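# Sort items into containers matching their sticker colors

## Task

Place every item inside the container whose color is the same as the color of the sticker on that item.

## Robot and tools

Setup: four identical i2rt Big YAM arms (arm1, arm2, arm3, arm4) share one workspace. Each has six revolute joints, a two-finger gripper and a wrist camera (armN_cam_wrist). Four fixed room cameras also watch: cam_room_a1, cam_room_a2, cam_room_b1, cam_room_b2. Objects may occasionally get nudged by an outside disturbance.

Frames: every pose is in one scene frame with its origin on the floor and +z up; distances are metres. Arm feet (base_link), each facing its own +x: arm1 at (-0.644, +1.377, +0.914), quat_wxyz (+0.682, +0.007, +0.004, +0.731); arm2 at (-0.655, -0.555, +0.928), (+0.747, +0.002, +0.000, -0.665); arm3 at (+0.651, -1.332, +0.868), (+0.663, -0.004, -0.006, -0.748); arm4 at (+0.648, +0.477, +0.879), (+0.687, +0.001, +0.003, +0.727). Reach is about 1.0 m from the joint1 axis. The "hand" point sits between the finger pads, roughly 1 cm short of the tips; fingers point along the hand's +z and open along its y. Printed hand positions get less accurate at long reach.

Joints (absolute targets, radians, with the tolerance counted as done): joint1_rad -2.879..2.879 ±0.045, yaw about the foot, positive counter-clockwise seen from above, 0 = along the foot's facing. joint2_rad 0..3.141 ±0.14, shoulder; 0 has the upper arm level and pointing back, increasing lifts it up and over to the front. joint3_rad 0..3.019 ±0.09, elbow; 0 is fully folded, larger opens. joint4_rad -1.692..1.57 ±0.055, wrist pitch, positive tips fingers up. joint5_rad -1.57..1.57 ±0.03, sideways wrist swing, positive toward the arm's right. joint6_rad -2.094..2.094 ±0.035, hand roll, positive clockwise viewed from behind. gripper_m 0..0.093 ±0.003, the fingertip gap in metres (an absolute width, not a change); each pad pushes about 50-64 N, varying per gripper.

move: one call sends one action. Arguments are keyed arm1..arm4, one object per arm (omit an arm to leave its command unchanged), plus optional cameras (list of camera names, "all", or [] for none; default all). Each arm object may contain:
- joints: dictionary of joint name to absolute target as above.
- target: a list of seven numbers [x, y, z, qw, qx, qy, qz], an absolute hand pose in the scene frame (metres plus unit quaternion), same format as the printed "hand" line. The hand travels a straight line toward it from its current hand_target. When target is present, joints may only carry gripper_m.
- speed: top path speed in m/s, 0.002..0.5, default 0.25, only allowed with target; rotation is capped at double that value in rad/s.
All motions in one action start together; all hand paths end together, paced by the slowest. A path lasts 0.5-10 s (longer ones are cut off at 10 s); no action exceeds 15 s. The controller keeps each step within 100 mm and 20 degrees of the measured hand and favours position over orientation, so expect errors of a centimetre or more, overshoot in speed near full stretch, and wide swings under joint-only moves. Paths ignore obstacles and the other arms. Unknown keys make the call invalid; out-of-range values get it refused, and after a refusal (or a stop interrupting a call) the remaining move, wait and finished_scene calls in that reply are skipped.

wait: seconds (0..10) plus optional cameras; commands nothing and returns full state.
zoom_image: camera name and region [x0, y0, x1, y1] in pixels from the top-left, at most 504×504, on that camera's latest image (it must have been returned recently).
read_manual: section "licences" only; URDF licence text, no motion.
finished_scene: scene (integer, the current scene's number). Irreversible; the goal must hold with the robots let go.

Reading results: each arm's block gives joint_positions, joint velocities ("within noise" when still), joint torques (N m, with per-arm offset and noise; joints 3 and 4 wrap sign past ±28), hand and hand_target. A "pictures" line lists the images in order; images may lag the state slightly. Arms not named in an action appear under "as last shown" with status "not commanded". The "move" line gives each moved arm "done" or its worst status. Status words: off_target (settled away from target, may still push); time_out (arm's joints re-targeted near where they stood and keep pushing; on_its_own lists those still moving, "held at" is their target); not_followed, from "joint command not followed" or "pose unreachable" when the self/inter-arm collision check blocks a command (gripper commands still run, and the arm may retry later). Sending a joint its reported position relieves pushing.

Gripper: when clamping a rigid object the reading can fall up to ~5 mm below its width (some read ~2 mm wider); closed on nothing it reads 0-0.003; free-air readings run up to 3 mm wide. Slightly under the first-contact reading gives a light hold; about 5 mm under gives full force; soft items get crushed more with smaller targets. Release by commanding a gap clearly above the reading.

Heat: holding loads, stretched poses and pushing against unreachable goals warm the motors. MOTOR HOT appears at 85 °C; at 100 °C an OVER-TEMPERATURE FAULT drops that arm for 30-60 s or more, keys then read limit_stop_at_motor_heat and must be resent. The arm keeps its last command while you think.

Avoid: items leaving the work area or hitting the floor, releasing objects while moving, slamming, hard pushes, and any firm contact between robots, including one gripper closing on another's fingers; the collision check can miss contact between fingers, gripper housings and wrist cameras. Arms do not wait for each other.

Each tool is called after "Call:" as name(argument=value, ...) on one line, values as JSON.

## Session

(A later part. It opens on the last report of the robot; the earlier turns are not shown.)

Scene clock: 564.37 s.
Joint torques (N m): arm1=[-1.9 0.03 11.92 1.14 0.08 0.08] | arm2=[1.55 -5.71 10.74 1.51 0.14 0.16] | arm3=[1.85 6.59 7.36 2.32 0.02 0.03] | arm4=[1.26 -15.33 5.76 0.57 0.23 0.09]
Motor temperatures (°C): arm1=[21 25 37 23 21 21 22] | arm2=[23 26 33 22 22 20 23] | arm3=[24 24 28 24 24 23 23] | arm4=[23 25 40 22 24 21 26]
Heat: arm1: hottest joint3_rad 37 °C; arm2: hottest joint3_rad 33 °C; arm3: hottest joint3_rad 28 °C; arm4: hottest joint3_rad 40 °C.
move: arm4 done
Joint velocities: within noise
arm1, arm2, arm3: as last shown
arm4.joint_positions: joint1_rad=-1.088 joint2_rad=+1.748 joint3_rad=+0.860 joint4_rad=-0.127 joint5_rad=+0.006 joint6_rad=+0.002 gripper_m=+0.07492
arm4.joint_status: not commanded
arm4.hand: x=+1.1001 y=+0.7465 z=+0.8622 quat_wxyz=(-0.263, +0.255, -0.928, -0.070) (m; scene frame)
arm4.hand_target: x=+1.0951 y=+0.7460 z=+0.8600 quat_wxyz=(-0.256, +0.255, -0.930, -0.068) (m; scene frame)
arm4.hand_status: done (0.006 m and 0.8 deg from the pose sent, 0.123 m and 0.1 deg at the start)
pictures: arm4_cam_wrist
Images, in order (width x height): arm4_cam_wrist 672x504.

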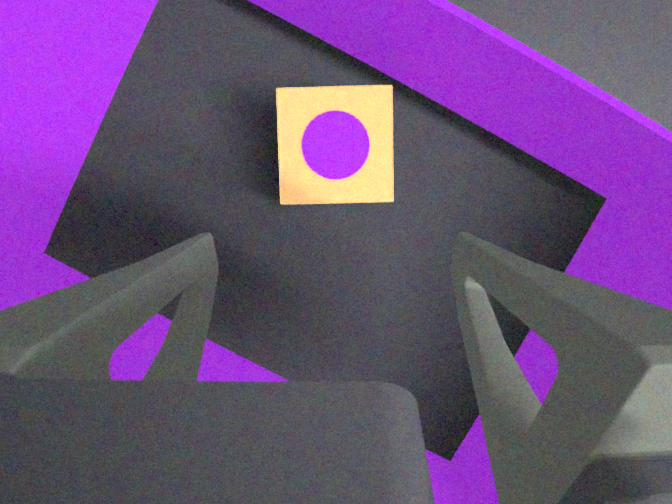

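Call:
move(arm4={"joints":{"joint2_rad":0.73,"joint3_rad":0.80,"joint4_rad":-0.97,"gripper_m":0.09}}, cameras=[])

Call:
move(arm4={"joints":{"joint1_rad":0.5}}, cameras=[])

Call:
move(arm4={"joints":{"joint1_rad":2.19}}, cameras=["arm4_cam_wrist","cam_room_a2"])

Scene clock: 571.40 s.
Joint torques (N m): arm1=[-1.79 -0.85 12 1.07 0.06 0.06] | arm2=[1.49 -5.66 10.76 1.52 0.13 0.17] | arm3=[1.73 6.77 7.36 2.28 0.03 0.02] | arm4=[1.32 -2.78 10.04 0.53 0.21 0.08]
Motor temperatures (°C): arm1=[21 25 37 23 21 21 22] | arm2=[23 26 33 22 22 20 23] | arm3=[24 24 28 24 24 23 23] | arm4=[23 25 39 22 24 21 26]
Heat: arm1: hottest joint3_rad 37 °C; arm2: hottest joint3_rad 33 °C; arm3: hottest joint3_rad 28 °C; arm4: hottest joint3_rad 39 °C.
move: arm4 done
Joint velocities: within noise
arm1, arm3: as last shown
arm2.joint_positions: joint1_rad=+2.117 joint2_rad=+0.894 joint3_rad=+0.648 joint4_rad=-0.601 joint5_rad=+0.002 joint6_rad=-0.006 gripper_m=+0.08992
arm2.joint_status: not commanded
arm2.hand: x=-0.3627 y=-0.3283 z=+1.1203 quat_wxyz=(-0.337, +0.306, -0.883, -0.114) (m; scene frame)
arm2.hand_target: x=-0.3699 y=-0.3301 z=+1.1101 quat_wxyz=(-0.323, +0.308, -0.888, -0.112) (m; scene frame)
arm2.hand_status: not commanded
arm4.joint_positions: joint1_rad=-1.088 joint2_rad=+0.729 joint3_rad=+0.790 joint4_rad=-0.958 joint5_rad=+0.006 joint6_rad=+0.002 gripper_m=+0.08989
arm4.joint_status: all done
arm4.hand: x=+0.9238 y=+0.6411 z=+1.1420 quat_wxyz=(-0.317, +0.250, -0.911, -0.085) (m; scene frame)
arm4.hand_target: x=+0.9228 y=+0.6418 z=+1.1449 quat_wxyz=(-0.315, +0.250, -0.912, -0.085) (m; scene frame)
arm4.hand_status: not commanded
pictures: none
No camera images: "cameras" was empty.

Scene clock: 573.20 s.
Joint torques (N m): arm1=[-1.32 -0.67 11.79 1.09 0.05 0.09] | arm2=[1.61 -5.66 10.77 1.51 0.14 0.16] | arm3=[1.73 6.65 7.38 2.3 0.02 0.03] | arm4=[1.03 -2.61 10.14 0.72 0.12 0.09]
Motor temperatures (°C): arm1=[21 25 37 23 21 21 22] | arm2=[23 26 33 22 22 20 23] | arm3=[24 24 28 24 24 23 23] | arm4=[23 25 39 22 24 21 26]
Heat: arm1: hottest joint3_rad 37 °C; arm2: hottest joint3_rad 33 °C; arm3: hottest joint3_rad 28 °C; arm4: hottest joint3_rad 39 °C.
move: arm4 done
Joint velocities: within noise
arm1, arm2, arm3: as last shown
arm4.joint_positions: joint1_rad=+0.497 joint2_rad=+0.729 joint3_rad=+0.790 joint4_rad=-0.958 joint5_rad=+0.008 joint6_rad=+0.002 gripper_m=+0.08990
arm4.joint_status: all done
arm4.hand: x=+0.4828 y=+0.7509 z=+1.1438 quat_wxyz=(-0.161, +0.823, -0.463, -0.288) (m; scene frame)
arm4.hand_target: x=+0.4824 y=+0.7500 z=+1.1467 quat_wxyz=(-0.160, +0.823, -0.464, -0.287) (m; scene frame)
arm4.hand_status: not commanded
pictures: none
No camera images: "cameras" was empty.

Scene clock: 575.03 s.
Joint torques (N m): arm1=[-1.2 -0.67 11.84 0.98 0.09 0.11] | arm2=[1.55 -5.66 10.76 1.54 0.14 0.16] | arm3=[1.73 6.83 7.35 2.3 0.03 0.02] | arm4=[0.97 -2.26 10.17 0.61 0.1 0.1]
Motor temperatures (°C): arm1=[21 25 37 23 21 21 22] | arm2=[23 26 33 22 22 20 23] | arm3=[24 24 28 24 24 23 23] | arm4=[23 25 39 22 24 21 26]
Heat: arm1: hottest joint3_rad 37 °C; arm2: hottest joint3_rad 33 °C; arm3: hottest joint3_rad 28 °C; arm4: hottest joint3_rad 39 °C.
move: arm4 done
Joint velocities: within noise
arm1, arm2, arm3: as last shown
arm4.joint_positions: joint1_rad=+2.187 joint2_rad=+0.729 joint3_rad=+0.790 joint4_rad=-0.958 joint5_rad=+0.007 joint6_rad=+0.002 gripper_m=+0.08992
arm4.joint_status: all done
arm4.hand: x=+0.3983 y=+0.2806 z=+1.1458 quat_wxyz=(+0.107, +0.891, +0.309, -0.316) (m; scene frame)
arm4.hand_target: x=+0.3992 y=+0.2804 z=+1.1487 quat_wxyz=(+0.107, +0.892, +0.308, -0.314) (m; scene frame)
arm4.hand_status: not commanded
pictures: arm4_cam_wrist, cam_room_a2
Images, in order (width x height): arm4_cam_wrist 672x504, cam_room_a2 672x504.

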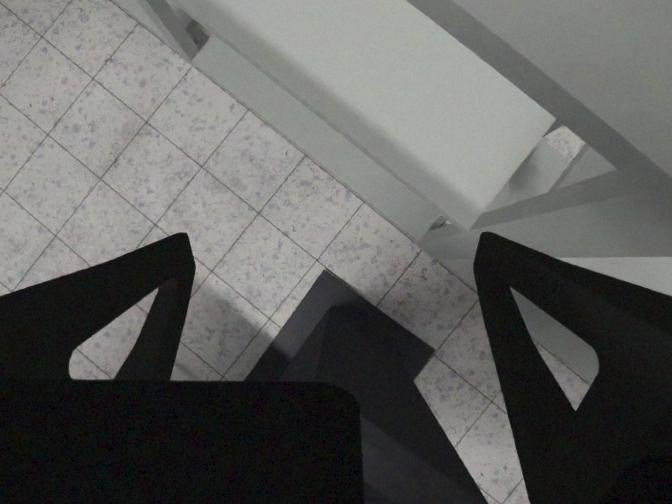

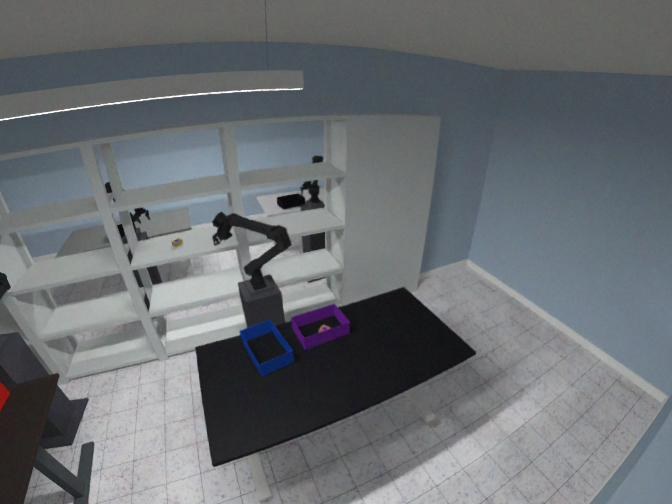

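Call:
move(arm4={"target":[0.13,0.07,1.09,-0.1119,-0.8879,-0.3075,0.3232],"speed":0.2}, cameras=["arm4_cam_wrist"])

Scene clock: 582.23 s.
Joint torques (N m): arm1=[-2.02 -0.73 12.03 1.14 0.07 0.1] | arm2=[1.49 -5.71 10.78 1.54 0.13 0.17] | arm3=[1.67 6.65 7.34 2.3 0.01 0.03] | arm4=[0.79 -16.62 12.68 1.35 -0.03 0.01]
Motor temperatures (°C): arm1=[21 25 37 23 21 21 22] | arm2=[23 26 33 22 22 20 23] | arm3=[24 24 28 24 24 23 23] | arm4=[22 25 39 22 24 21 25]
Heat: arm1: hottest joint3_rad 37 °C; arm2: hottest joint3_rad 33 °C; arm3: hottest joint3_rad 28 °C; arm4: hottest joint3_rad 39 °C.
move: arm4 off_target
Joint velocities: within noise
arm1, arm2: as last shown
arm3.joint_positions: joint1_rad=+1.494 joint2_rad=+0.292 joint3_rad=+1.195 joint4_rad=-1.113 joint5_rad=+0.000 joint6_rad=-0.008 gripper_m=+0.09398
arm3.joint_status: not commanded
arm3.hand: x=+0.8031 y=-1.3549 z=+1.4213 quat_wxyz=(-0.627, -0.069, -0.773, +0.070) (m; scene frame)
arm3.hand_target: x=+0.8060 y=-1.3545 z=+1.4257 quat_wxyz=(-0.631, -0.070, -0.770, +0.066) (m; scene frame)
arm3.hand_status: not commanded
arm4.joint_positions: joint1_rad=+2.187 joint2_rad=+1.670 joint3_rad=+1.364 joint4_rad=-0.617 joint5_rad=+0.004 joint6_rad=+0.002 gripper_m=+0.08992
arm4.joint_status: not commanded
arm4.hand: x=+0.1478 y=+0.0801 z=+1.0726 quat_wxyz=(+0.105, +0.894, +0.311, -0.304) (m; scene frame)
arm4.hand_target: x=+0.1311 y=+0.0710 z=+1.0902 quat_wxyz=(+0.112, +0.888, +0.308, -0.323) (m; scene frame)
arm4.hand_status: off_target (0.027 m and 2.5 deg from the pose sent, 0.346 m and 1.1 deg at the start)
pictures: arm4_cam_wrist
Images, in order (width x height): arm4_cam_wrist 672x504.

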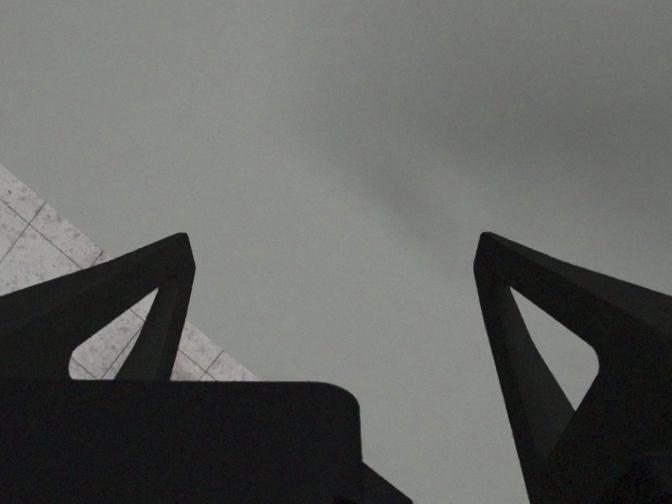

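Call:
move(arm4={"target":[0.05,0.007,1.09,-0.1119,-0.8879,-0.3075,0.3232],"speed":0.15}, cameras=["arm4_cam_wrist"])

Scene clock: 585.60 s.
Joint torques (N m): arm1=[-1.85 -1.38 11.97 1.09 0.08 0.1] | arm2=[1.49 -5.6 10.78 1.52 0.13 0.16] | arm3=[1.67 6.65 7.35 2.28 0.02 0.04] | arm4=[0.73 -20.54 13.3 0.68 0 0.01]
Motor temperatures (°C): arm1=[21 25 37 23 21 21 22] | arm2=[23 26 33 22 22 20 23] | arm3=[24 24 28 24 24 23 23] | arm4=[22 24 40 22 24 21 25]
Heat: arm1: hottest joint3_rad 37 °C; arm2: hottest joint3_rad 33 °C; arm3: hottest joint3_rad 28 °C; arm4: hottest joint3_rad 40 °C.
move: arm4 off_target
Joint velocities: within noise
arm1, arm2, arm3: as last shown
arm4.joint_positions: joint1_rad=+2.187 joint2_rad=+1.928 joint3_rad=+1.737 joint4_rad=-0.706 joint5_rad=+0.004 joint6_rad=+0.002 gripper_m=+0.08992
arm4.joint_status: not commanded
arm4.hand: x=+0.0645 y=+0.0137 z=+1.0804 quat_wxyz=(+0.109, +0.890, +0.310, -0.315) (m; scene frame)
arm4.hand_target: x=+0.0508 y=+0.0077 z=+1.0898 quat_wxyz=(+0.112, +0.888, +0.307, -0.324) (m; scene frame)
arm4.hand_status: off_target (0.019 m and 1.1 deg from the pose sent, 0.123 m and 2.5 deg at the start)
pictures: arm4_cam_wrist
Images, in order (width x height): arm4_cam_wrist 672x504.

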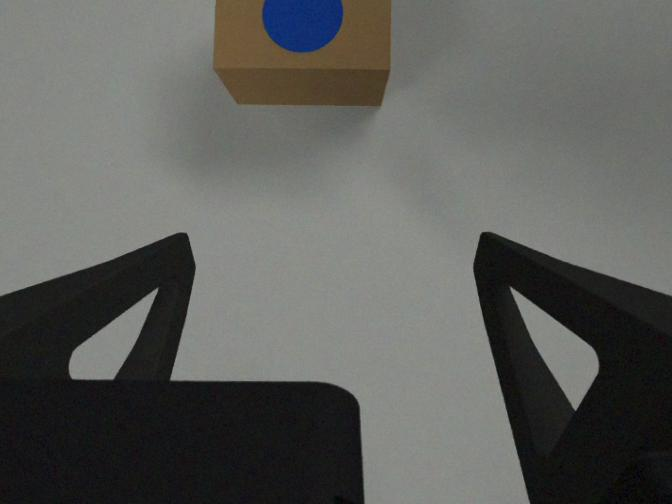

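Call:
move(arm4={"target":[-0.016,-0.066,1.092,-0.1144,-0.8855,-0.3144,0.3223],"speed":0.12}, cameras=["arm4_cam_wrist"])

Scene clock: 593.30 s.
Joint torques (N m): arm1=[-1.96 -0.67 11.93 0.98 0.1 0.08] | arm2=[1.49 -5.83 10.77 1.51 0.13 0.15] | arm3=[1.67 6.77 7.35 2.32 0.02 0.03] | arm4=[0.97 -24.94 13.45 0.55 0.07 0.07]
Motor temperatures (°C): arm1=[21 25 37 23 21 21 22] | arm2=[23 26 33 22 22 20 23] | arm3=[24 24 28 24 24 23 23] | arm4=[22 24 40 22 24 21 25]
Heat: arm1: hottest joint3_rad 37 °C; arm2: hottest joint3_rad 33 °C; arm3: hottest joint3_rad 28 °C; arm4: hottest joint3_rad 40 °C.
move: arm4 off_target
Joint velocities: within noise
arm1.joint_positions: joint1_rad=-2.245 joint2_rad=+0.785 joint3_rad=+0.626 joint4_rad=-0.689 joint5_rad=-0.005 joint6_rad=+0.002 gripper_m=+0.08996
arm1.joint_status: not commanded
arm1.hand: x=-0.3595 y=+1.1827 z=+1.1104 quat_wxyz=(-0.331, -0.278, -0.896, +0.104) (m; scene frame)
arm1.hand_target: x=-0.3600 y=+1.1830 z=+1.1099 quat_wxyz=(-0.326, -0.281, -0.897, +0.102) (m; scene frame)
arm1.hand_status: not commanded
arm2, arm3: as last shown
arm4.joint_positions: joint1_rad=+2.193 joint2_rad=+2.242 joint3_rad=+2.281 joint4_rad=-0.924 joint5_rad=+0.004 joint6_rad=+0.002 gripper_m=+0.08992
arm4.joint_status: not commanded
arm4.hand: x=-0.0118 y=-0.0533 z=+1.0937 quat_wxyz=(+0.112, +0.888, +0.312, -0.320) (m; scene frame)
arm4.hand_target: x=-0.0153 y=-0.0653 z=+1.0918 quat_wxyz=(+0.115, +0.885, +0.314, -0.323) (m; scene frame)
arm4.hand_status: off_target (0.013 m and 0.6 deg from the pose sent, 0.114 m and 1.3 deg at the start)
pictures: arm4_cam_wrist
Images, in order (width x height): arm4_cam_wrist 672x504.

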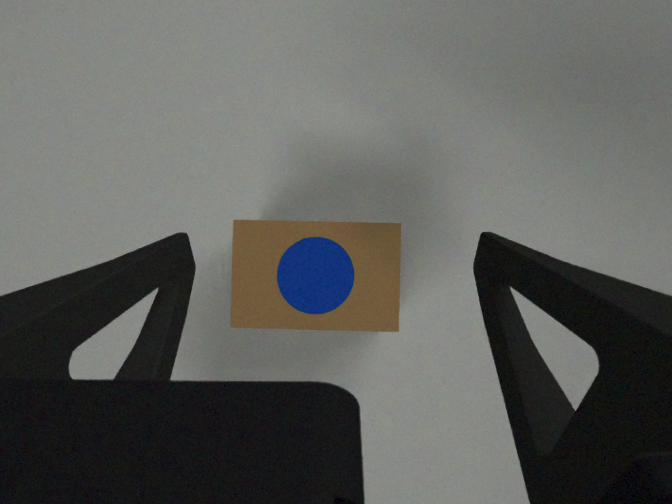

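Call:
move(arm4={"target":[-0.010,-0.062,1.035,-0.1144,-0.8855,-0.3144,0.3223],"speed":0.08}, cameras=["arm4_cam_wrist"])

Call:
move(arm4={"target":[-0.010,-0.062,1.012,-0.1144,-0.8855,-0.3144,0.3223],"speed":0.06}, cameras=["arm4_cam_wrist"])

Scene clock: 599.13 s.
Joint torques (N m): arm1=[-1.44 -0.62 11.89 1.14 0.07 0.07] | arm2=[1.55 -5.66 10.76 1.51 0.14 0.16] | arm3=[1.73 6.83 7.31 2.28 0.03 0.02] | arm4=[1.55 -26.29 9.35 1.51 0.07 0.05]
Motor temperatures (°C): arm1=[21 25 37 23 21 21 22] | arm2=[23 26 33 22 22 20 23] | arm3=[24 24 28 24 24 23 23] | arm4=[22 25 40 22 24 21 25]
Heat: arm1: hottest joint3_rad 37 °C; arm2: hottest joint3_rad 33 °C; arm3: hottest joint3_rad 28 °C; arm4: hottest joint3_rad 40 °C.
move: arm4 off_target
Joint velocities: within noise
arm1, arm2, arm3: as last shown
arm4.joint_positions: joint1_rad=+2.193 joint2_rad=+2.242 joint3_rad=+2.154 joint4_rad=-0.791 joint5_rad=+0.004 joint6_rad=+0.002 gripper_m=+0.08992
arm4.joint_status: not commanded
arm4.hand: x=-0.0121 y=-0.0535 z=+1.0462 quat_wxyz=(+0.113, +0.887, +0.311, -0.323) (m; scene frame)
arm4.hand_target: x=-0.0098 y=-0.0616 z=+1.0350 quat_wxyz=(+0.114, +0.886, +0.314, -0.322) (m; scene frame)
arm4.hand_status: off_target (0.014 m and 0.5 deg from the pose sent, 0.059 m and 0.6 deg at the start)
pictures: arm4_cam_wrist
Images, in order (width x height): arm4_cam_wrist 672x504.

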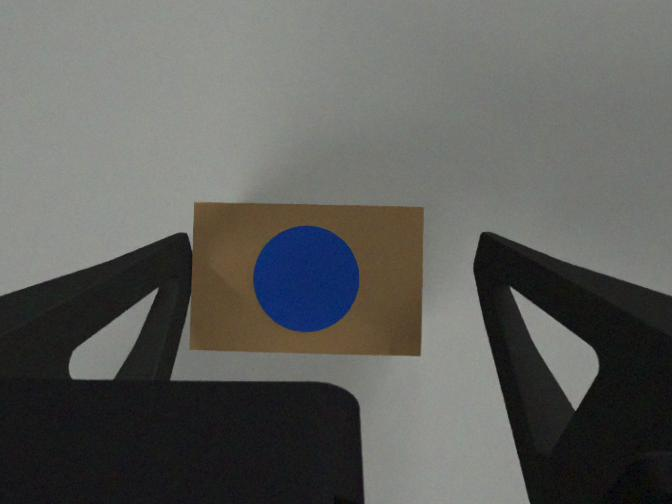

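Scene clock: 600.10 s.
Joint torques (N m): arm1=[-1.49 -1.2 12.05 1.11 0.1 0.11] | arm2=[1.44 -5.66 10.76 1.51 0.13 0.17] | arm3=[1.79 6.83 7.34 2.29 0.03 0.03] | arm4=[1.85 -25.23 9.14 1.57 0.09 0.06]
Motor temperatures (°C): arm1=[21 25 37 23 21 21 22] | arm2=[23 26 33 22 22 20 23] | arm3=[24 24 28 24 24 23 23] | arm4=[22 25 40 22 24 21 25]
Heat: arm1: hottest joint3_rad 37 °C; arm2: hottest joint3_rad 33 °C; arm3: hottest joint3_rad 28 °C; arm4: hottest joint3_rad 40 °C.
move: arm4 off_target
Joint velocities: within noise
arm1, arm2, arm3: as last shown
arm4.joint_positions: joint1_rad=+2.193 joint2_rad=+2.242 joint3_rad=+2.112 joint4_rad=-0.737 joint5_rad=+0.004 joint6_rad=+0.002 gripper_m=+0.08992
arm4.joint_status: not commanded
arm4.hand: x=-0.0124 y=-0.0539 z=+1.0321 quat_wxyz=(+0.114, +0.885, +0.311, -0.328) (m; scene frame)
arm4.hand_target: x=-0.0096 y=-0.0614 z=+1.0122 quat_wxyz=(+0.114, +0.886, +0.314, -0.322) (m; scene frame)
arm4.hand_status: off_target (0.022 m and 0.8 deg from the pose sent, 0.035 m and 0.4 deg at the start)
pictures: arm4_cam_wrist
Images, in order (width x height): arm4_cam_wrist 672x504.

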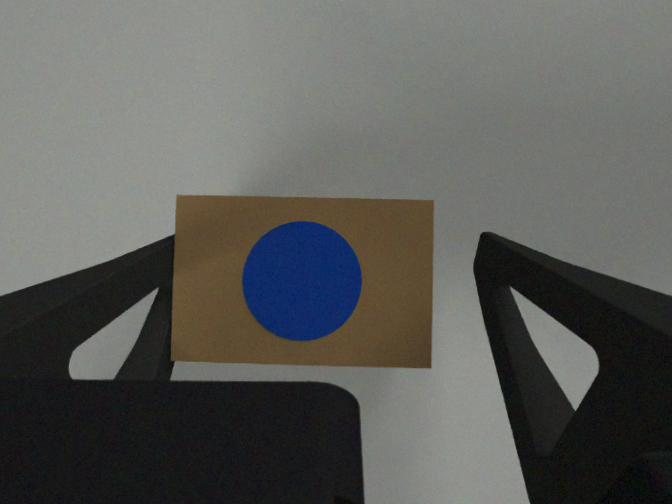

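Call:
move(arm4={"target":[0.002,-0.073,1.04,-0.1144,-0.8855,-0.3144,0.3223],"speed":0.08}, cameras=["arm4_cam_wrist"])

Scene clock: 606.83 s.
Joint torques (N m): arm1=[-1.79 -0.44 11.84 0.95 0.13 0.09] | arm2=[1.44 -5.66 10.78 1.57 0.14 0.17] | arm3=[1.73 6.77 7.34 2.32 0.02 0.01] | arm4=[1.03 -27.22 11.88 0.58 0.15 0.16]
Motor temperatures (°C): arm1=[21 25 37 23 21 21 22] | arm2=[23 26 33 22 22 20 23] | arm3=[24 24 28 24 24 23 23] | arm4=[22 25 40 22 24 21 25]
Heat: arm1: hottest joint3_rad 37 °C; arm2: hottest joint3_rad 33 °C; arm3: hottest joint3_rad 28 °C; arm4: hottest joint3_rad 40 °C.
move: arm4 off_target
Joint velocities: within noise
arm1, arm3: as last shown
arm1.hand: x=-0.3595 y=+1.1826 z=+1.1104 quat_wxyz=(-0.331, -0.278, -0.896, +0.104) (m; scene frame)
arm2.joint_positions: joint1_rad=+2.117 joint2_rad=+0.894 joint3_rad=+0.648 joint4_rad=-0.601 joint5_rad=+0.002 joint6_rad=-0.006 gripper_m=+0.08992
arm2.joint_status: not commanded
arm2.hand: x=-0.3627 y=-0.3283 z=+1.1203 quat_wxyz=(-0.337, +0.306, -0.883, -0.114) (m; scene frame)
arm2.hand_target: x=-0.3699 y=-0.3301 z=+1.1101 quat_wxyz=(-0.323, +0.308, -0.888, -0.112) (m; scene frame)
arm2.hand_status: not commanded
arm4.joint_positions: joint1_rad=+2.219 joint2_rad=+2.242 joint3_rad=+2.112 joint4_rad=-0.766 joint5_rad=+0.014 joint6_rad=+0.007 gripper_m=+0.08992
arm4.joint_status: not commanded
arm4.hand: x=+0.0046 y=-0.0658 z=+1.0275 quat_wxyz=(+0.110, +0.887, +0.320, -0.315) (m; scene frame)
arm4.hand_target: x=+0.0024 y=-0.0727 z=+1.0401 quat_wxyz=(+0.115, +0.885, +0.314, -0.323) (m; scene frame)
arm4.hand_status: off_target (0.015 m and 1.2 deg from the pose sent, 0.025 m and 0.8 deg at the start)
pictures: arm4_cam_wrist
Images, in order (width x height): arm4_cam_wrist 672x504.

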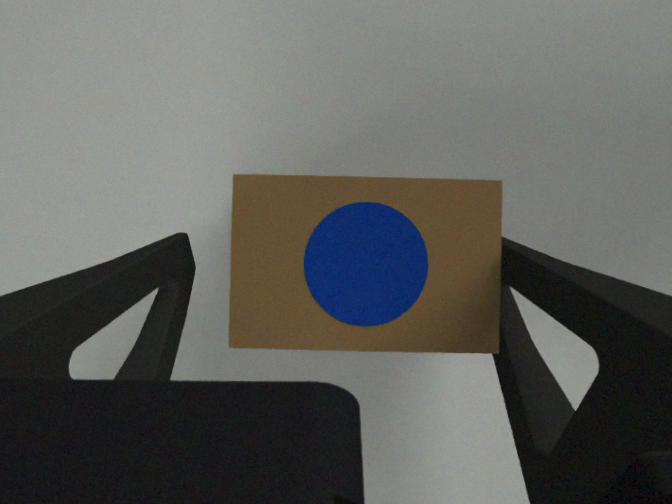

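Call:
move(arm4={"target":[0.000,-0.068,1.007,-0.112,-0.887,-0.317,0.319],"speed":0.06}, cameras=["arm4_cam_wrist"])

Scene clock: 615.17 s.
Joint torques (N m): arm1=[-2.2 -0.62 11.88 0.69 0.07 0.11] | arm2=[1.55 -5.6 10.74 1.52 0.14 0.16] | arm3=[1.85 6.77 7.35 2.3 0.02 0.02] | arm4=[0.85 -25.7 9.13 1.63 0.06 0.07]
Motor temperatures (°C): arm1=[21 25 37 23 21 21 22] | arm2=[23 26 33 22 22 20 23] | arm3=[24 24 28 24 24 23 23] | arm4=[22 25 40 22 24 21 25]
Heat: arm1: hottest joint3_rad 37 °C; arm2: hottest joint3_rad 33 °C; arm3: hottest joint3_rad 28 °C; arm4: hottest joint3_rad 40 °C.
move: arm4 off_target
Joint velocities: within noise
arm1, arm2, arm3: as last shown
arm4.joint_positions: joint1_rad=+2.219 joint2_rad=+2.242 joint3_rad=+2.094 joint4_rad=-0.733 joint5_rad=+0.014 joint6_rad=+0.007 gripper_m=+0.08992
arm4.joint_status: not commanded
arm4.hand: x=+0.0030 y=-0.0672 z=+1.0232 quat_wxyz=(+0.112, +0.884, +0.319, -0.322) (m; scene frame)
arm4.hand_target: x=+0.0003 y=-0.0678 z=+1.0072 quat_wxyz=(+0.112, +0.886, +0.317, -0.319) (m; scene frame)
arm4.hand_status: off_target (0.016 m and 0.5 deg from the pose sent, 0.021 m and 0.6 deg at the start)
pictures: arm4_cam_wrist
Images, in order (width x height): arm4_cam_wrist 672x504.

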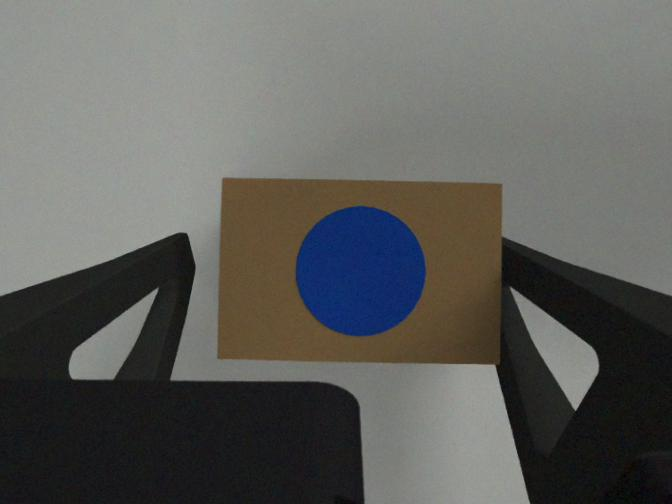

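Call:
move(arm4={"target":[0.000,-0.068,0.998,-0.112,-0.887,-0.317,0.319],"speed":0.06}, cameras=[])

Call:
move(arm4={"joints":{"gripper_m":0.055}}, cameras=["arm4_cam_wrist"])

Scene clock: 618.77 s.
Joint torques (N m): arm1=[-1.85 -0.56 11.84 1.1 0.11 0.1] | arm2=[1.38 -5.66 10.77 1.57 0.15 0.16] | arm3=[1.67 6.83 7.35 2.3 0.02 0.03] | arm4=[0.67 -25.76 8.94 1.63 0.08 0.1]
Motor temperatures (°C): arm1=[21 25 37 23 21 21 22] | arm2=[23 25 33 22 22 20 23] | arm3=[24 24 28 24 24 23 23] | arm4=[22 26 40 22 24 21 25]
Heat: arm1: hottest joint3_rad 37 °C; arm2: hottest joint3_rad 33 °C; arm3: hottest joint3_rad 28 °C; arm4: hottest joint3_rad 40 °C.
move: arm4 off_target
Joint velocities: within noise
arm1, arm2, arm3: as last shown
arm4.joint_positions: joint1_rad=+2.219 joint2_rad=+2.242 joint3_rad=+2.080 joint4_rad=-0.713 joint5_rad=+0.014 joint6_rad=+0.007 gripper_m=+0.08992
arm4.joint_status: not commanded
arm4.hand: x=+0.0028 y=-0.0674 z=+1.0188 quat_wxyz=(+0.113, +0.883, +0.319, -0.325) (m; scene frame)
arm4.hand_target: x=+0.0006 y=-0.0676 z=+0.9981 quat_wxyz=(+0.112, +0.886, +0.317, -0.319) (m; scene frame)
arm4.hand_status: off_target (0.021 m and 0.8 deg from the pose sent, 0.025 m and 0.5 deg at the start)
pictures: none
No camera images: "cameras" was empty.

Scene clock: 619.30 s.
Joint torques (N m): arm1=[-2.2 -0.56 11.74 0.99 0.1 0.07] | arm2=[1.49 -5.6 10.77 1.57 0.14 0.17] | arm3=[1.79 6.83 7.38 2.28 0.01 0.02] | arm4=[0.56 -25.52 8.94 1.77 0.08 0.1]
Motor temperatures (°C): arm1=[21 25 37 23 21 21 22] | arm2=[23 25 33 22 22 20 23] | arm3=[24 24 28 24 24 23 23] | arm4=[22 26 40 22 24 21 25]
Heat: arm1: hottest joint3_rad 37 °C; arm2: hottest joint3_rad 33 °C; arm3: hottest joint3_rad 28 °C; arm4: hottest joint3_rad 40 °C.
move: arm4 off_target
Joint velocities: within noise
arm1, arm2: as last shown
arm3.joint_positions: joint1_rad=+1.494 joint2_rad=+0.292 joint3_rad=+1.195 joint4_rad=-1.113 joint5_rad=+0.000 joint6_rad=-0.008 gripper_m=+0.09398
arm3.joint_status: not commanded
arm3.hand: x=+0.8031 y=-1.3549 z=+1.4213 quat_wxyz=(-0.627, -0.069, -0.773, +0.070) (m; scene frame)
arm3.hand_target: x=+0.8060 y=-1.3545 z=+1.4257 quat_wxyz=(-0.631, -0.070, -0.770, +0.066) (m; scene frame)
arm3.hand_status: not commanded
arm4.joint_positions: joint1_rad=+2.219 joint2_rad=+2.242 joint3_rad=+2.080 joint4_rad=-0.713 joint5_rad=+0.015 joint6_rad=+0.007 gripper_m=+0.06951
arm4.joint_status: gripper_m off_target (ended at +0.06953, target +0.05500)
arm4.hand: x=+0.0027 y=-0.0673 z=+1.0188 quat_wxyz=(+0.113, +0.883, +0.318, -0.325) (m; scene frame)
arm4.hand_target: x=+0.0006 y=-0.0675 z=+0.9981 quat_wxyz=(+0.112, +0.886, +0.317, -0.319) (m; scene frame)
arm4.hand_status: not commanded
pictures: arm4_cam_wrist
Images, in order (width x height): arm4_cam_wrist 672x504.

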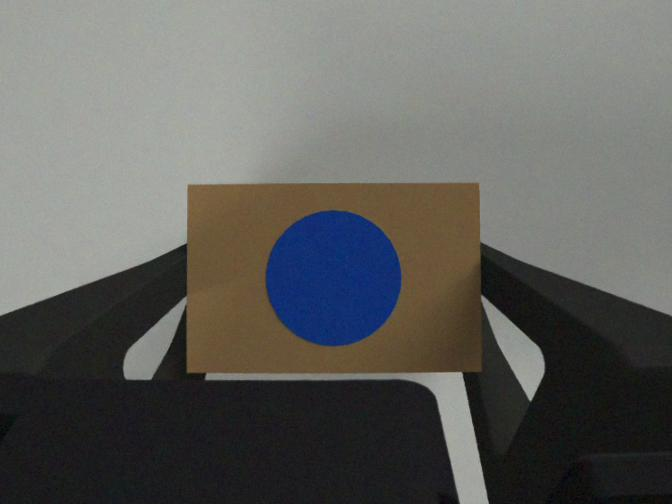

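Call:
move(arm4={"target":[0.02,-0.055,1.12,-0.112,-0.887,-0.317,0.319],"speed":0.12}, cameras=["arm4_cam_wrist"])

Call:
move(arm4={"target":[0.38,0.255,1.12,-0.112,-0.887,-0.317,0.319],"speed":0.25}, cameras=["arm4_cam_wrist"])

Call:
move(arm4={"joints":{"joint2_rad":0.73,"joint3_rad":0.80,"joint4_rad":-0.97}}, cameras=[])

Call:
move(arm4={"joints":{"joint1_rad":0.4}}, cameras=[])

Call:
move(arm4={"joints":{"joint1_rad":-1.5,"joint2_rad":0.73,"joint3_rad":0.80,"joint4_rad":-0.97}}, cameras=["arm4_cam_wrist","cam_room_a2"])

Scene clock: 633.77 s.
Joint torques (N m): arm1=[-1.67 -0.73 11.79 1.22 0.08 0.09] | arm2=[1.44 -5.6 10.76 1.51 0.13 0.16] | arm3=[1.73 6.77 7.35 2.28 0.03 0.02] | arm4=[1.2 -27.05 13.16 0.73 0.14 0.09]
Motor temperatures (°C): arm1=[21 25 37 23 21 21 22] | arm2=[23 25 34 22 22 20 23] | arm3=[24 24 28 24 24 23 23] | arm4=[22 27 39 22 24 21 26]
Heat: arm1: hottest joint3_rad 37 °C; arm2: hottest joint3_rad 34 °C; arm3: hottest joint3_rad 28 °C; arm4: hottest joint3_rad 39 °C.
move: arm4 off_target
Joint velocities: within noise
arm1, arm2, arm3: as last shown
arm4.joint_positions: joint1_rad=+2.219 joint2_rad=+2.159 joint3_rad=+2.139 joint4_rad=-0.919 joint5_rad=+0.015 joint6_rad=+0.007 gripper_m=+0.06951
arm4.joint_status: not commanded
arm4.hand: x=+0.0257 y=-0.0479 z=+1.0857 quat_wxyz=(+0.102, +0.893, +0.322, -0.296) (m; scene frame)
arm4.hand_target: x=+0.0213 y=-0.0539 z=+1.1199 quat_wxyz=(+0.112, +0.886, +0.317, -0.319) (m; scene frame)
arm4.hand_status: off_target (0.035 m and 3.0 deg from the pose sent, 0.103 m and 0.8 deg at the start)
pictures: arm4_cam_wrist
Images, in order (width x height): arm4_cam_wrist 672x504.

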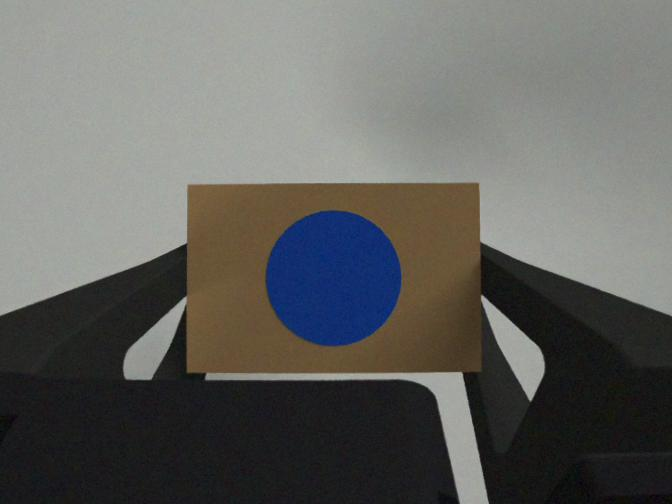

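Scene clock: 636.30 s.
Joint torques (N m): arm1=[-1.9 -0.21 11.86 1.07 0.08 0.07] | arm2=[1.44 -5.71 10.76 1.52 0.13 0.16] | arm3=[1.79 6.77 7.34 2.25 0.02 0.02] | arm4=[0.38 -2.96 9.54 0.75 -0.01 0.08]
Motor temperatures (°C): arm1=[21 25 37 23 21 21 22] | arm2=[23 25 34 22 22 20 23] | arm3=[24 24 28 24 24 23 23] | arm4=[22 27 39 22 24 21 26]
Heat: arm1: hottest joint3_rad 37 °C; arm2: hottest joint3_rad 34 °C; arm3: hottest joint3_rad 28 °C; arm4: hottest joint3_rad 39 °C.
move: arm4 done
Joint velocities: within noise
arm1.joint_positions: joint1_rad=-2.245 joint2_rad=+0.785 joint3_rad=+0.626 joint4_rad=-0.689 joint5_rad=-0.005 joint6_rad=+0.002 gripper_m=+0.08996
arm1.joint_status: not commanded
arm1.hand: x=-0.3595 y=+1.1826 z=+1.1104 quat_wxyz=(-0.331, -0.278, -0.896, +0.104) (m; scene frame)
arm1.hand_target: x=-0.3600 y=+1.1830 z=+1.1099 quat_wxyz=(-0.326, -0.281, -0.897, +0.102) (m; scene frame)
arm1.hand_status: not commanded
arm2, arm3: as last shown
arm4.joint_positions: joint1_rad=+2.219 joint2_rad=+0.813 joint3_rad=+0.755 joint4_rad=-0.814 joint5_rad=+0.015 joint6_rad=+0.007 gripper_m=+0.06951
arm4.joint_status: not commanded
arm4.hand: x=+0.3801 y=+0.2535 z=+1.1232 quat_wxyz=(+0.114, +0.883, +0.318, -0.326) (m; scene frame)
arm4.hand_target: x=+0.3800 y=+0.2550 z=+1.1201 quat_wxyz=(+0.112, +0.886, +0.317, -0.319) (m; scene frame)
arm4.hand_status: done (0.004 m and 1.0 deg from the pose sent, 0.467 m and 3.0 deg at the start)
pictures: arm4_cam_wrist
Images, in order (width x height): arm4_cam_wrist 672x504.

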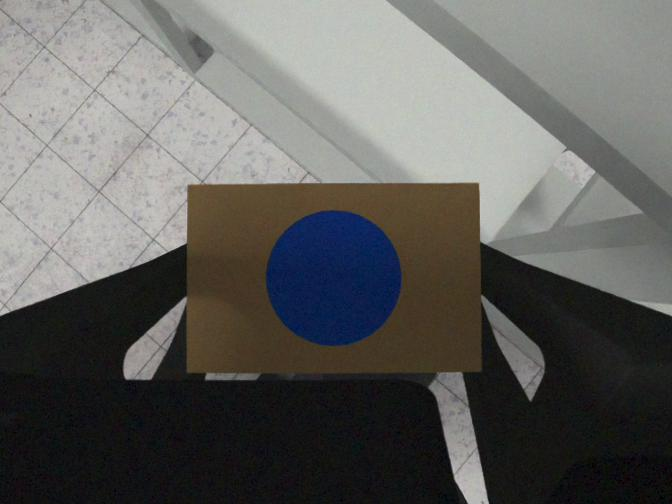

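Scene clock: 637.17 s.
Joint torques (N m): arm1=[-1.67 -1.03 11.82 1.03 0.08 0.07] | arm2=[1.49 -5.6 10.73 1.51 0.13 0.16] | arm3=[1.73 6.71 7.34 2.3 0.02 0.02] | arm4=[0.44 -2.37 12.49 0.72 -0.03 0.07]
Motor temperatures (°C): arm1=[21 25 37 23 21 21 22] | arm2=[23 25 34 22 22 20 23] | arm3=[24 24 28 24 24 23 23] | arm4=[22 27 39 22 24 21 26]
Heat: arm1: hottest joint3_rad 37 °C; arm2: hottest joint3_rad 34 °C; arm3: hottest joint3_rad 28 °C; arm4: hottest joint3_rad 39 °C.
move: arm4 done
Joint velocities: within noise
arm1, arm2, arm3: as last shown
arm4.joint_positions: joint1_rad=+2.219 joint2_rad=+0.728 joint3_rad=+0.755 joint4_rad=-0.960 joint5_rad=+0.015 joint6_rad=+0.007 gripper_m=+0.06951
arm4.joint_status: all done
arm4.hand: x=+0.4089 y=+0.2779 z=+1.1271 quat_wxyz=(+0.104, +0.892, +0.322, -0.299) (m; scene frame)
arm4.hand_target: x=+0.4036 y=+0.2749 z=+1.1488 quat_wxyz=(+0.110, +0.888, +0.317, -0.313) (m; scene frame)
arm4.hand_status: not commanded
pictures: none
No camera images: "cameras" was empty.

Scene clock: 639.07 s.
Joint torques (N m): arm1=[-1.73 -0.21 11.79 1.03 0.07 0.06] | arm2=[1.55 -5.71 10.76 1.48 0.14 0.15] | arm3=[1.85 6.83 7.32 2.29 0.03 0.03] | arm4=[0.73 -2.73 12.53 0.55 0.04 0.06]
Motor temperatures (°C): arm1=[21 25 37 23 21 21 22] | arm2=[23 25 34 22 22 20 23] | arm3=[24 24 28 24 24 23 23] | arm4=[22 26 39 22 24 21 26]
Heat: arm1: hottest joint3_rad 37 °C; arm2: hottest joint3_rad 34 °C; arm3: hottest joint3_rad 28 °C; arm4: hottest joint3_rad 39 °C.
move: arm4 done
Joint velocities: within noise
arm1, arm2, arm3: as last shown
arm4.joint_positions: joint1_rad=+0.403 joint2_rad=+0.728 joint3_rad=+0.755 joint4_rad=-0.960 joint5_rad=+0.013 joint6_rad=+0.007 gripper_m=+0.06953
arm4.joint_status: all done
arm4.hand: x=+0.5129 y=+0.7597 z=+1.1249 quat_wxyz=(-0.167, +0.803, -0.507, -0.265) (m; scene frame)
arm4.hand_target: x=+0.5108 y=+0.7655 z=+1.1466 quat_wxyz=(-0.175, +0.798, -0.505, -0.278) (m; scene frame)
arm4.hand_status: not commanded
pictures: none
No camera images: "cameras" was empty.

Scene clock: 641.00 s.
Joint torques (N m): arm1=[-2.08 -0.91 11.86 1.1 0.07 0.06] | arm2=[1.49 -5.6 10.78 1.51 0.13 0.17] | arm3=[1.79 6.83 7.34 2.3 0.02 0.02] | arm4=[0.56 -2.55 12.51 0.69 0.05 0.1]
Motor temperatures (°C): arm1=[21 25 37 23 21 21 22] | arm2=[23 25 34 22 22 20 23] | arm3=[24 24 28 24 24 23 23] | arm4=[22 26 39 22 24 21 26]
Heat: arm1: hottest joint3_rad 37 °C; arm2: hottest joint3_rad 34 °C; arm3: hottest joint3_rad 28 °C; arm4: hottest joint3_rad 39 °C.
move: arm4 done
Joint velocities: within noise
arm1, arm3: as last shown
arm2.joint_positions: joint1_rad=+2.117 joint2_rad=+0.894 joint3_rad=+0.648 joint4_rad=-0.601 joint5_rad=+0.002 joint6_rad=-0.006 gripper_m=+0.08992
arm2.joint_status: not commanded
arm2.hand: x=-0.3627 y=-0.3283 z=+1.1203 quat_wxyz=(-0.337, +0.306, -0.883, -0.114) (m; scene frame)
arm2.hand_target: x=-0.3699 y=-0.3301 z=+1.1101 quat_wxyz=(-0.323, +0.308, -0.888, -0.112) (m; scene frame)
arm2.hand_status: not commanded
arm4.joint_positions: joint1_rad=-1.497 joint2_rad=+0.728 joint3_rad=+0.755 joint4_rad=-0.960 joint5_rad=+0.013 joint6_rad=+0.007 gripper_m=+0.06956
arm4.joint_status: all done
arm4.hand: x=+0.9595 y=+0.5160 z=+1.1236 quat_wxyz=(-0.311, +0.057, -0.949, -0.014) (m; scene frame)
arm4.hand_target: x=+0.9657 y=+0.5162 z=+1.1453 quat_wxyz=(-0.326, +0.054, -0.944, -0.015) (m; scene frame)
arm4.hand_status: not commanded
pictures: arm4_cam_wrist, cam_room_a2
Images, in order (width x height): arm4_cam_wrist 672x504, cam_room_a2 672x504.

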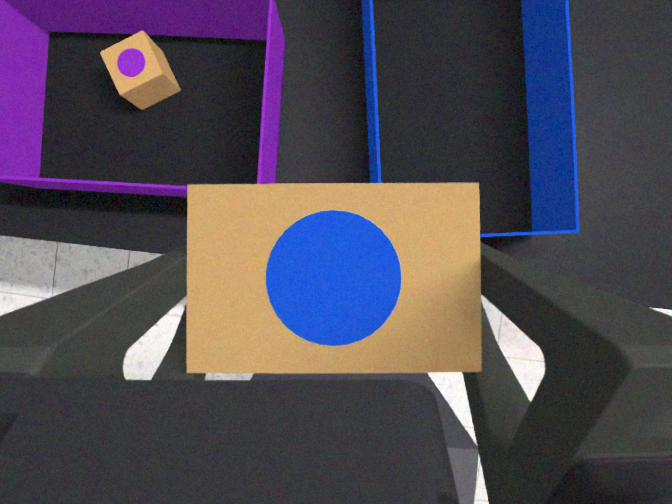

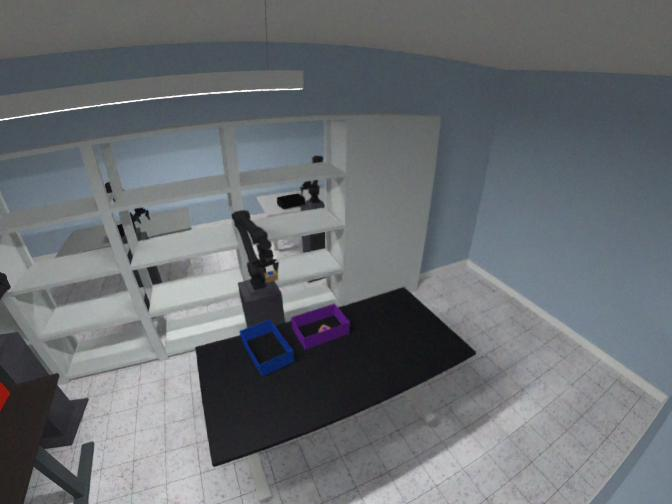

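Call:
move(arm4={"joints":{"joint1_rad":-1.82}}, cameras=[])

Call:
move(arm4={"target":[1.145,0.38,0.90,0.2576,0.0925,0.9615,-0.0248],"speed":0.25}, cameras=["arm4_cam_wrist"])

Scene clock: 647.97 s.
Joint torques (N m): arm1=[-1.79 -0.38 11.79 1.02 0.09 0.1] | arm2=[1.49 -5.66 10.77 1.52 0.14 0.17] | arm3=[1.61 6.77 7.34 2.3 0.02 0.03] | arm4=[0.79 -2.55 12.6 0.77 0.07 0.05]
Motor temperatures (°C): arm1=[21 25 37 23 21 21 22] | arm2=[23 25 34 22 22 20 23] | arm3=[24 24 28 24 24 23 23] | arm4=[22 26 39 22 24 21 26]
Heat: arm1: hottest joint3_rad 37 °C; arm2: hottest joint3_rad 34 °C; arm3: hottest joint3_rad 28 °C; arm4: hottest joint3_rad 39 °C.
move: arm4 done
Joint velocities: within noise
arm1, arm2, arm3: as last shown
arm4.joint_positions: joint1_rad=-1.819 joint2_rad=+0.728 joint3_rad=+0.755 joint4_rad=-0.960 joint5_rad=+0.012 joint6_rad=+0.007 gripper_m=+0.06956
arm4.joint_status: all done
arm4.hand: x=+0.9555 y=+0.4162 z=+1.1240 quat_wxyz=(-0.310, -0.095, -0.945, +0.037) (m; scene frame)
arm4.hand_target: x=+0.9615 y=+0.4147 z=+1.1456 quat_wxyz=(-0.325, -0.096, -0.940, +0.038) (m; scene frame)
arm4.hand_status: not commanded
pictures: none
No camera images: "cameras" was empty.

Scene clock: 649.80 s.
Joint torques (N m): arm1=[-1.55 -0.56 11.88 1.17 0.11 0.06] | arm2=[1.61 -5.71 10.76 1.51 0.13 0.16] | arm3=[1.67 6.83 7.36 2.26 0.01 0.01] | arm4=[0.32 -12.75 9.43 1.39 -0.03 -0.04]
Motor temperatures (°C): arm1=[21 25 37 23 21 21 22] | arm2=[23 25 34 22 22 20 23] | arm3=[24 24 28 24 24 23 23] | arm4=[22 26 39 22 24 21 26]
Heat: arm1: hottest joint3_rad 37 °C; arm2: hottest joint3_rad 34 °C; arm3: hottest joint3_rad 28 °C; arm4: hottest joint3_rad 39 °C.
move: arm4 off_target
Joint velocities: within noise
arm1, arm2, arm3: as last shown
arm4.joint_positions: joint1_rad=-1.819 joint2_rad=+1.618 joint3_rad=+0.802 joint4_rad=-0.279 joint5_rad=-0.001 joint6_rad=+0.007 gripper_m=+0.06956
arm4.joint_status: not commanded
arm4.hand: x=+1.1208 y=+0.3855 z=+0.8858 quat_wxyz=(-0.232, -0.096, -0.968, +0.023) (m; scene frame)
arm4.hand_target: x=+1.1438 y=+0.3801 z=+0.9008 quat_wxyz=(-0.258, -0.093, -0.961, +0.025) (m; scene frame)
arm4.hand_status: off_target (0.029 m and 3.0 deg from the pose sent, 0.296 m and 6.4 deg at the start)
pictures: arm4_cam_wrist
Images, in order (width x height): arm4_cam_wrist 672x504.

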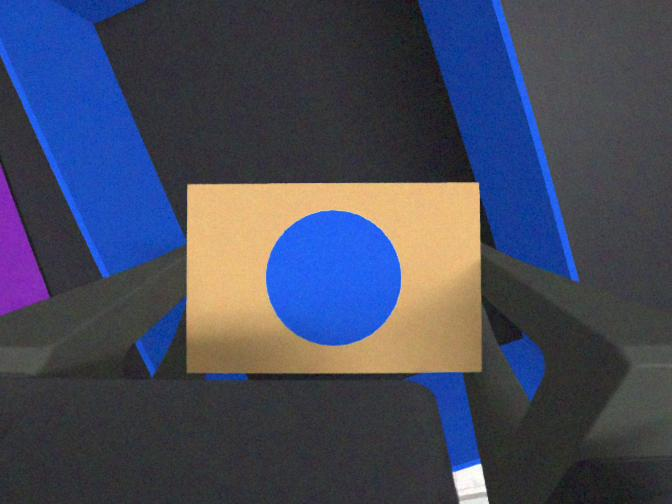

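Call:
move(arm4={"target":[1.178,0.386,0.83,0.2576,0.0925,0.9615,-0.0248],"speed":0.2}, cameras=["arm4_cam_wrist"])

Scene clock: 655.37 s.
Joint torques (N m): arm1=[-1.44 -0.21 11.96 1.06 0.11 0.12] | arm2=[1.49 -5.66 10.78 1.51 0.14 0.16] | arm3=[1.73 6.89 7.39 2.26 0.04 0.02] | arm4=[1.32 -15.44 7.91 1.35 0.21 0.15]
Motor temperatures (°C): arm1=[21 25 37 23 21 21 22] | arm2=[23 25 34 22 22 20 23] | arm3=[24 24 28 24 24 23 23] | arm4=[22 26 39 22 24 21 26]
Heat: arm1: hottest joint3_rad 37 °C; arm2: hottest joint3_rad 34 °C; arm3: hottest joint3_rad 28 °C; arm4: hottest joint3_rad 39 °C.
move: arm4 off_target
Joint velocities: within noise
arm1, arm2: as last shown
arm3.joint_positions: joint1_rad=+1.494 joint2_rad=+0.292 joint3_rad=+1.195 joint4_rad=-1.113 joint5_rad=+0.000 joint6_rad=-0.008 gripper_m=+0.09398
arm3.joint_status: not commanded
arm3.hand: x=+0.8031 y=-1.3549 z=+1.4213 quat_wxyz=(-0.627, -0.069, -0.773, +0.070) (m; scene frame)
arm3.hand_target: x=+0.8060 y=-1.3545 z=+1.4257 quat_wxyz=(-0.631, -0.070, -0.770, +0.066) (m; scene frame)
arm3.hand_status: not commanded
arm4.joint_positions: joint1_rad=-1.800 joint2_rad=+1.842 joint3_rad=+0.864 joint4_rad=-0.113 joint5_rad=+0.005 joint6_rad=+0.010 gripper_m=+0.06956
arm4.joint_status: not commanded
arm4.hand: x=+1.1551 y=+0.3873 z=+0.8191 quat_wxyz=(-0.234, -0.089, -0.968, +0.024) (m; scene frame)
arm4.hand_target: x=+1.1772 y=+0.3863 z=+0.8307 quat_wxyz=(-0.258, -0.092, -0.962, +0.025) (m; scene frame)
arm4.hand_status: off_target (0.025 m and 2.8 deg from the pose sent, 0.080 m and 3.0 deg at the start)
pictures: arm4_cam_wrist
Images, in order (width x height): arm4_cam_wrist 672x504.

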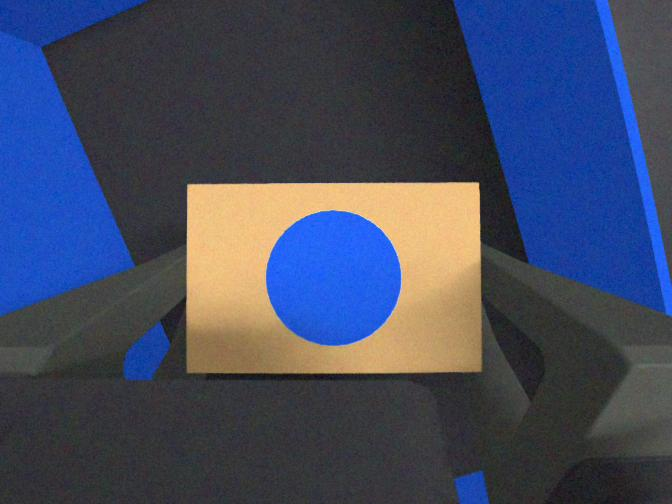

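Call:
move(arm4={"target":[1.19,0.387,0.76,0.2576,0.0925,0.9615,-0.0248],"speed":0.15}, cameras=["arm4_cam_wrist"])

Call:
move(arm4={"target":[1.185,0.387,0.73,0.2576,0.0925,0.9615,-0.0248],"speed":0.06}, cameras=["arm4_cam_wrist","cam_room_a2"])

Scene clock: 660.30 s.
Joint torques (N m): arm1=[-1.73 -0.38 11.77 1.14 0.08 0.06] | arm2=[1.44 -5.54 10.78 1.51 0.13 0.16] | arm3=[1.67 6.65 7.34 2.28 0.02 0.02] | arm4=[1.49 -16.62 6.42 1.26 0.23 0.18]
Motor temperatures (°C): arm1=[21 25 37 23 21 21 22] | arm2=[23 25 34 22 22 20 23] | arm3=[24 24 28 24 24 23 23] | arm4=[22 26 39 22 24 21 26]
Heat: arm1: hottest joint3_rad 37 °C; arm2: hottest joint3_rad 34 °C; arm3: hottest joint3_rad 28 °C; arm4: hottest joint3_rad 39 °C.
move: arm4 off_target
Joint velocities: within noise
arm1, arm2, arm3: as last shown
arm4.joint_positions: joint1_rad=-1.795 joint2_rad=+2.030 joint3_rad=+0.907 joint4_rad=+0.045 joint5_rad=+0.009 joint6_rad=+0.016 gripper_m=+0.06956
arm4.joint_status: not commanded
arm4.hand: x=+1.1714 y=+0.3860 z=+0.7556 quat_wxyz=(-0.240, -0.090, -0.966, +0.025) (m; scene frame)
arm4.hand_target: x=+1.1895 y=+0.3872 z=+0.7605 quat_wxyz=(-0.258, -0.092, -0.962, +0.025) (m; scene frame)
arm4.hand_status: off_target (0.019 m and 2.1 deg from the pose sent, 0.069 m and 2.8 deg at the start)
pictures: arm4_cam_wrist
Images, in order (width x height): arm4_cam_wrist 672x504.

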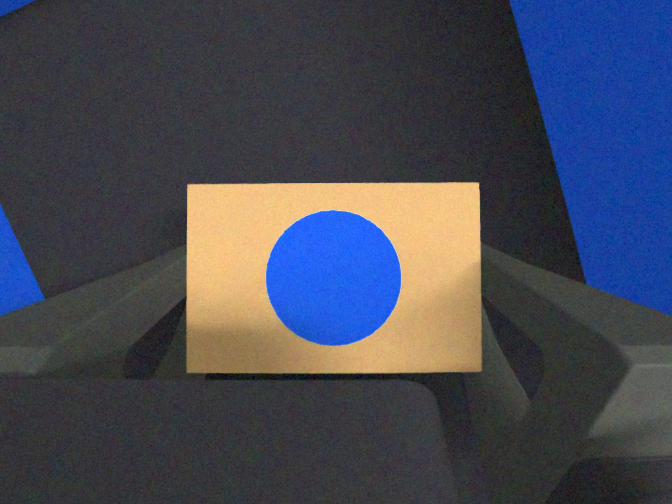

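Scene clock: 661.33 s.
Joint torques (N m): arm1=[-1.73 -0.85 11.86 1.06 0.11 0.08] | arm2=[1.38 -5.71 10.8 1.55 0.13 0.16] | arm3=[1.73 6.83 7.34 2.32 0.02 0.02] | arm4=[1.44 -14.39 5.56 1.22 0.16 0.12]
Motor temperatures (°C): arm1=[21 25 37 23 21 21 22] | arm2=[23 25 34 22 22 20 23] | arm3=[24 24 28 24 24 23 23] | arm4=[22 26 38 22 24 21 26]
Heat: arm1: hottest joint3_rad 37 °C; arm2: hottest joint3_rad 34 °C; arm3: hottest joint3_rad 28 °C; arm4: hottest joint3_rad 38 °C.
move: arm4 off_target
Joint velocities: within noise
arm1.joint_positions: joint1_rad=-2.245 joint2_rad=+0.785 joint3_rad=+0.626 joint4_rad=-0.689 joint5_rad=-0.005 joint6_rad=+0.002 gripper_m=+0.08996
arm1.joint_status: not commanded
arm1.hand: x=-0.3595 y=+1.1826 z=+1.1104 quat_wxyz=(-0.331, -0.278, -0.896, +0.104) (m; scene frame)
arm1.hand_target: x=-0.3600 y=+1.1830 z=+1.1099 quat_wxyz=(-0.326, -0.281, -0.897, +0.102) (m; scene frame)
arm1.hand_status: not commanded
arm2, arm3: as last shown
arm4.joint_positions: joint1_rad=-1.795 joint2_rad=+2.072 joint3_rad=+0.912 joint4_rad=+0.128 joint5_rad=+0.010 joint6_rad=+0.017 gripper_m=+0.06956
arm4.joint_status: not commanded
arm4.hand: x=+1.1810 y=+0.3843 z=+0.7454 quat_wxyz=(-0.263, -0.089, -0.960, +0.027) (m; scene frame)
arm4.hand_target: x=+1.1842 y=+0.3871 z=+0.7303 quat_wxyz=(-0.258, -0.093, -0.962, +0.025) (m; scene frame)
arm4.hand_status: off_target (0.016 m and 0.7 deg from the pose sent, 0.029 m and 2.1 deg at the start)
pictures: arm4_cam_wrist, cam_room_a2
Images, in order (width x height): arm4_cam_wrist 672x504, cam_room_a2 672x504.

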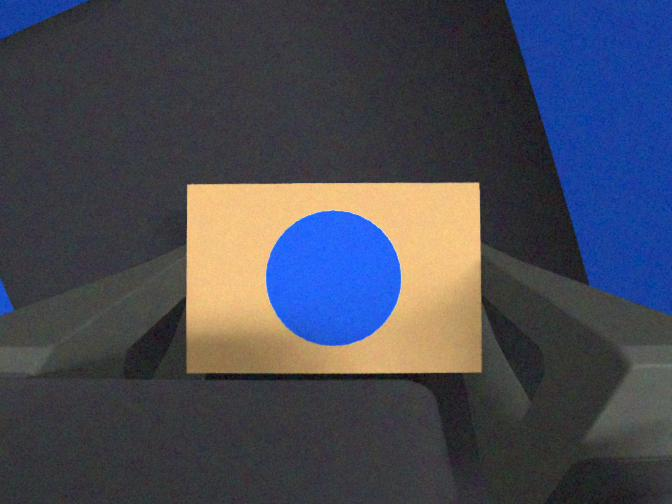

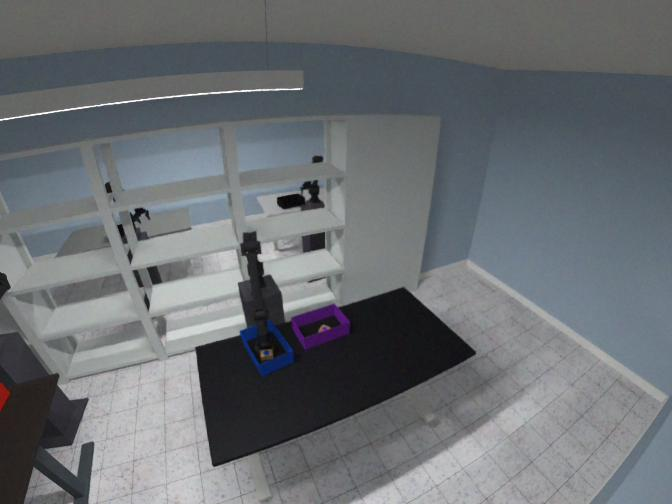

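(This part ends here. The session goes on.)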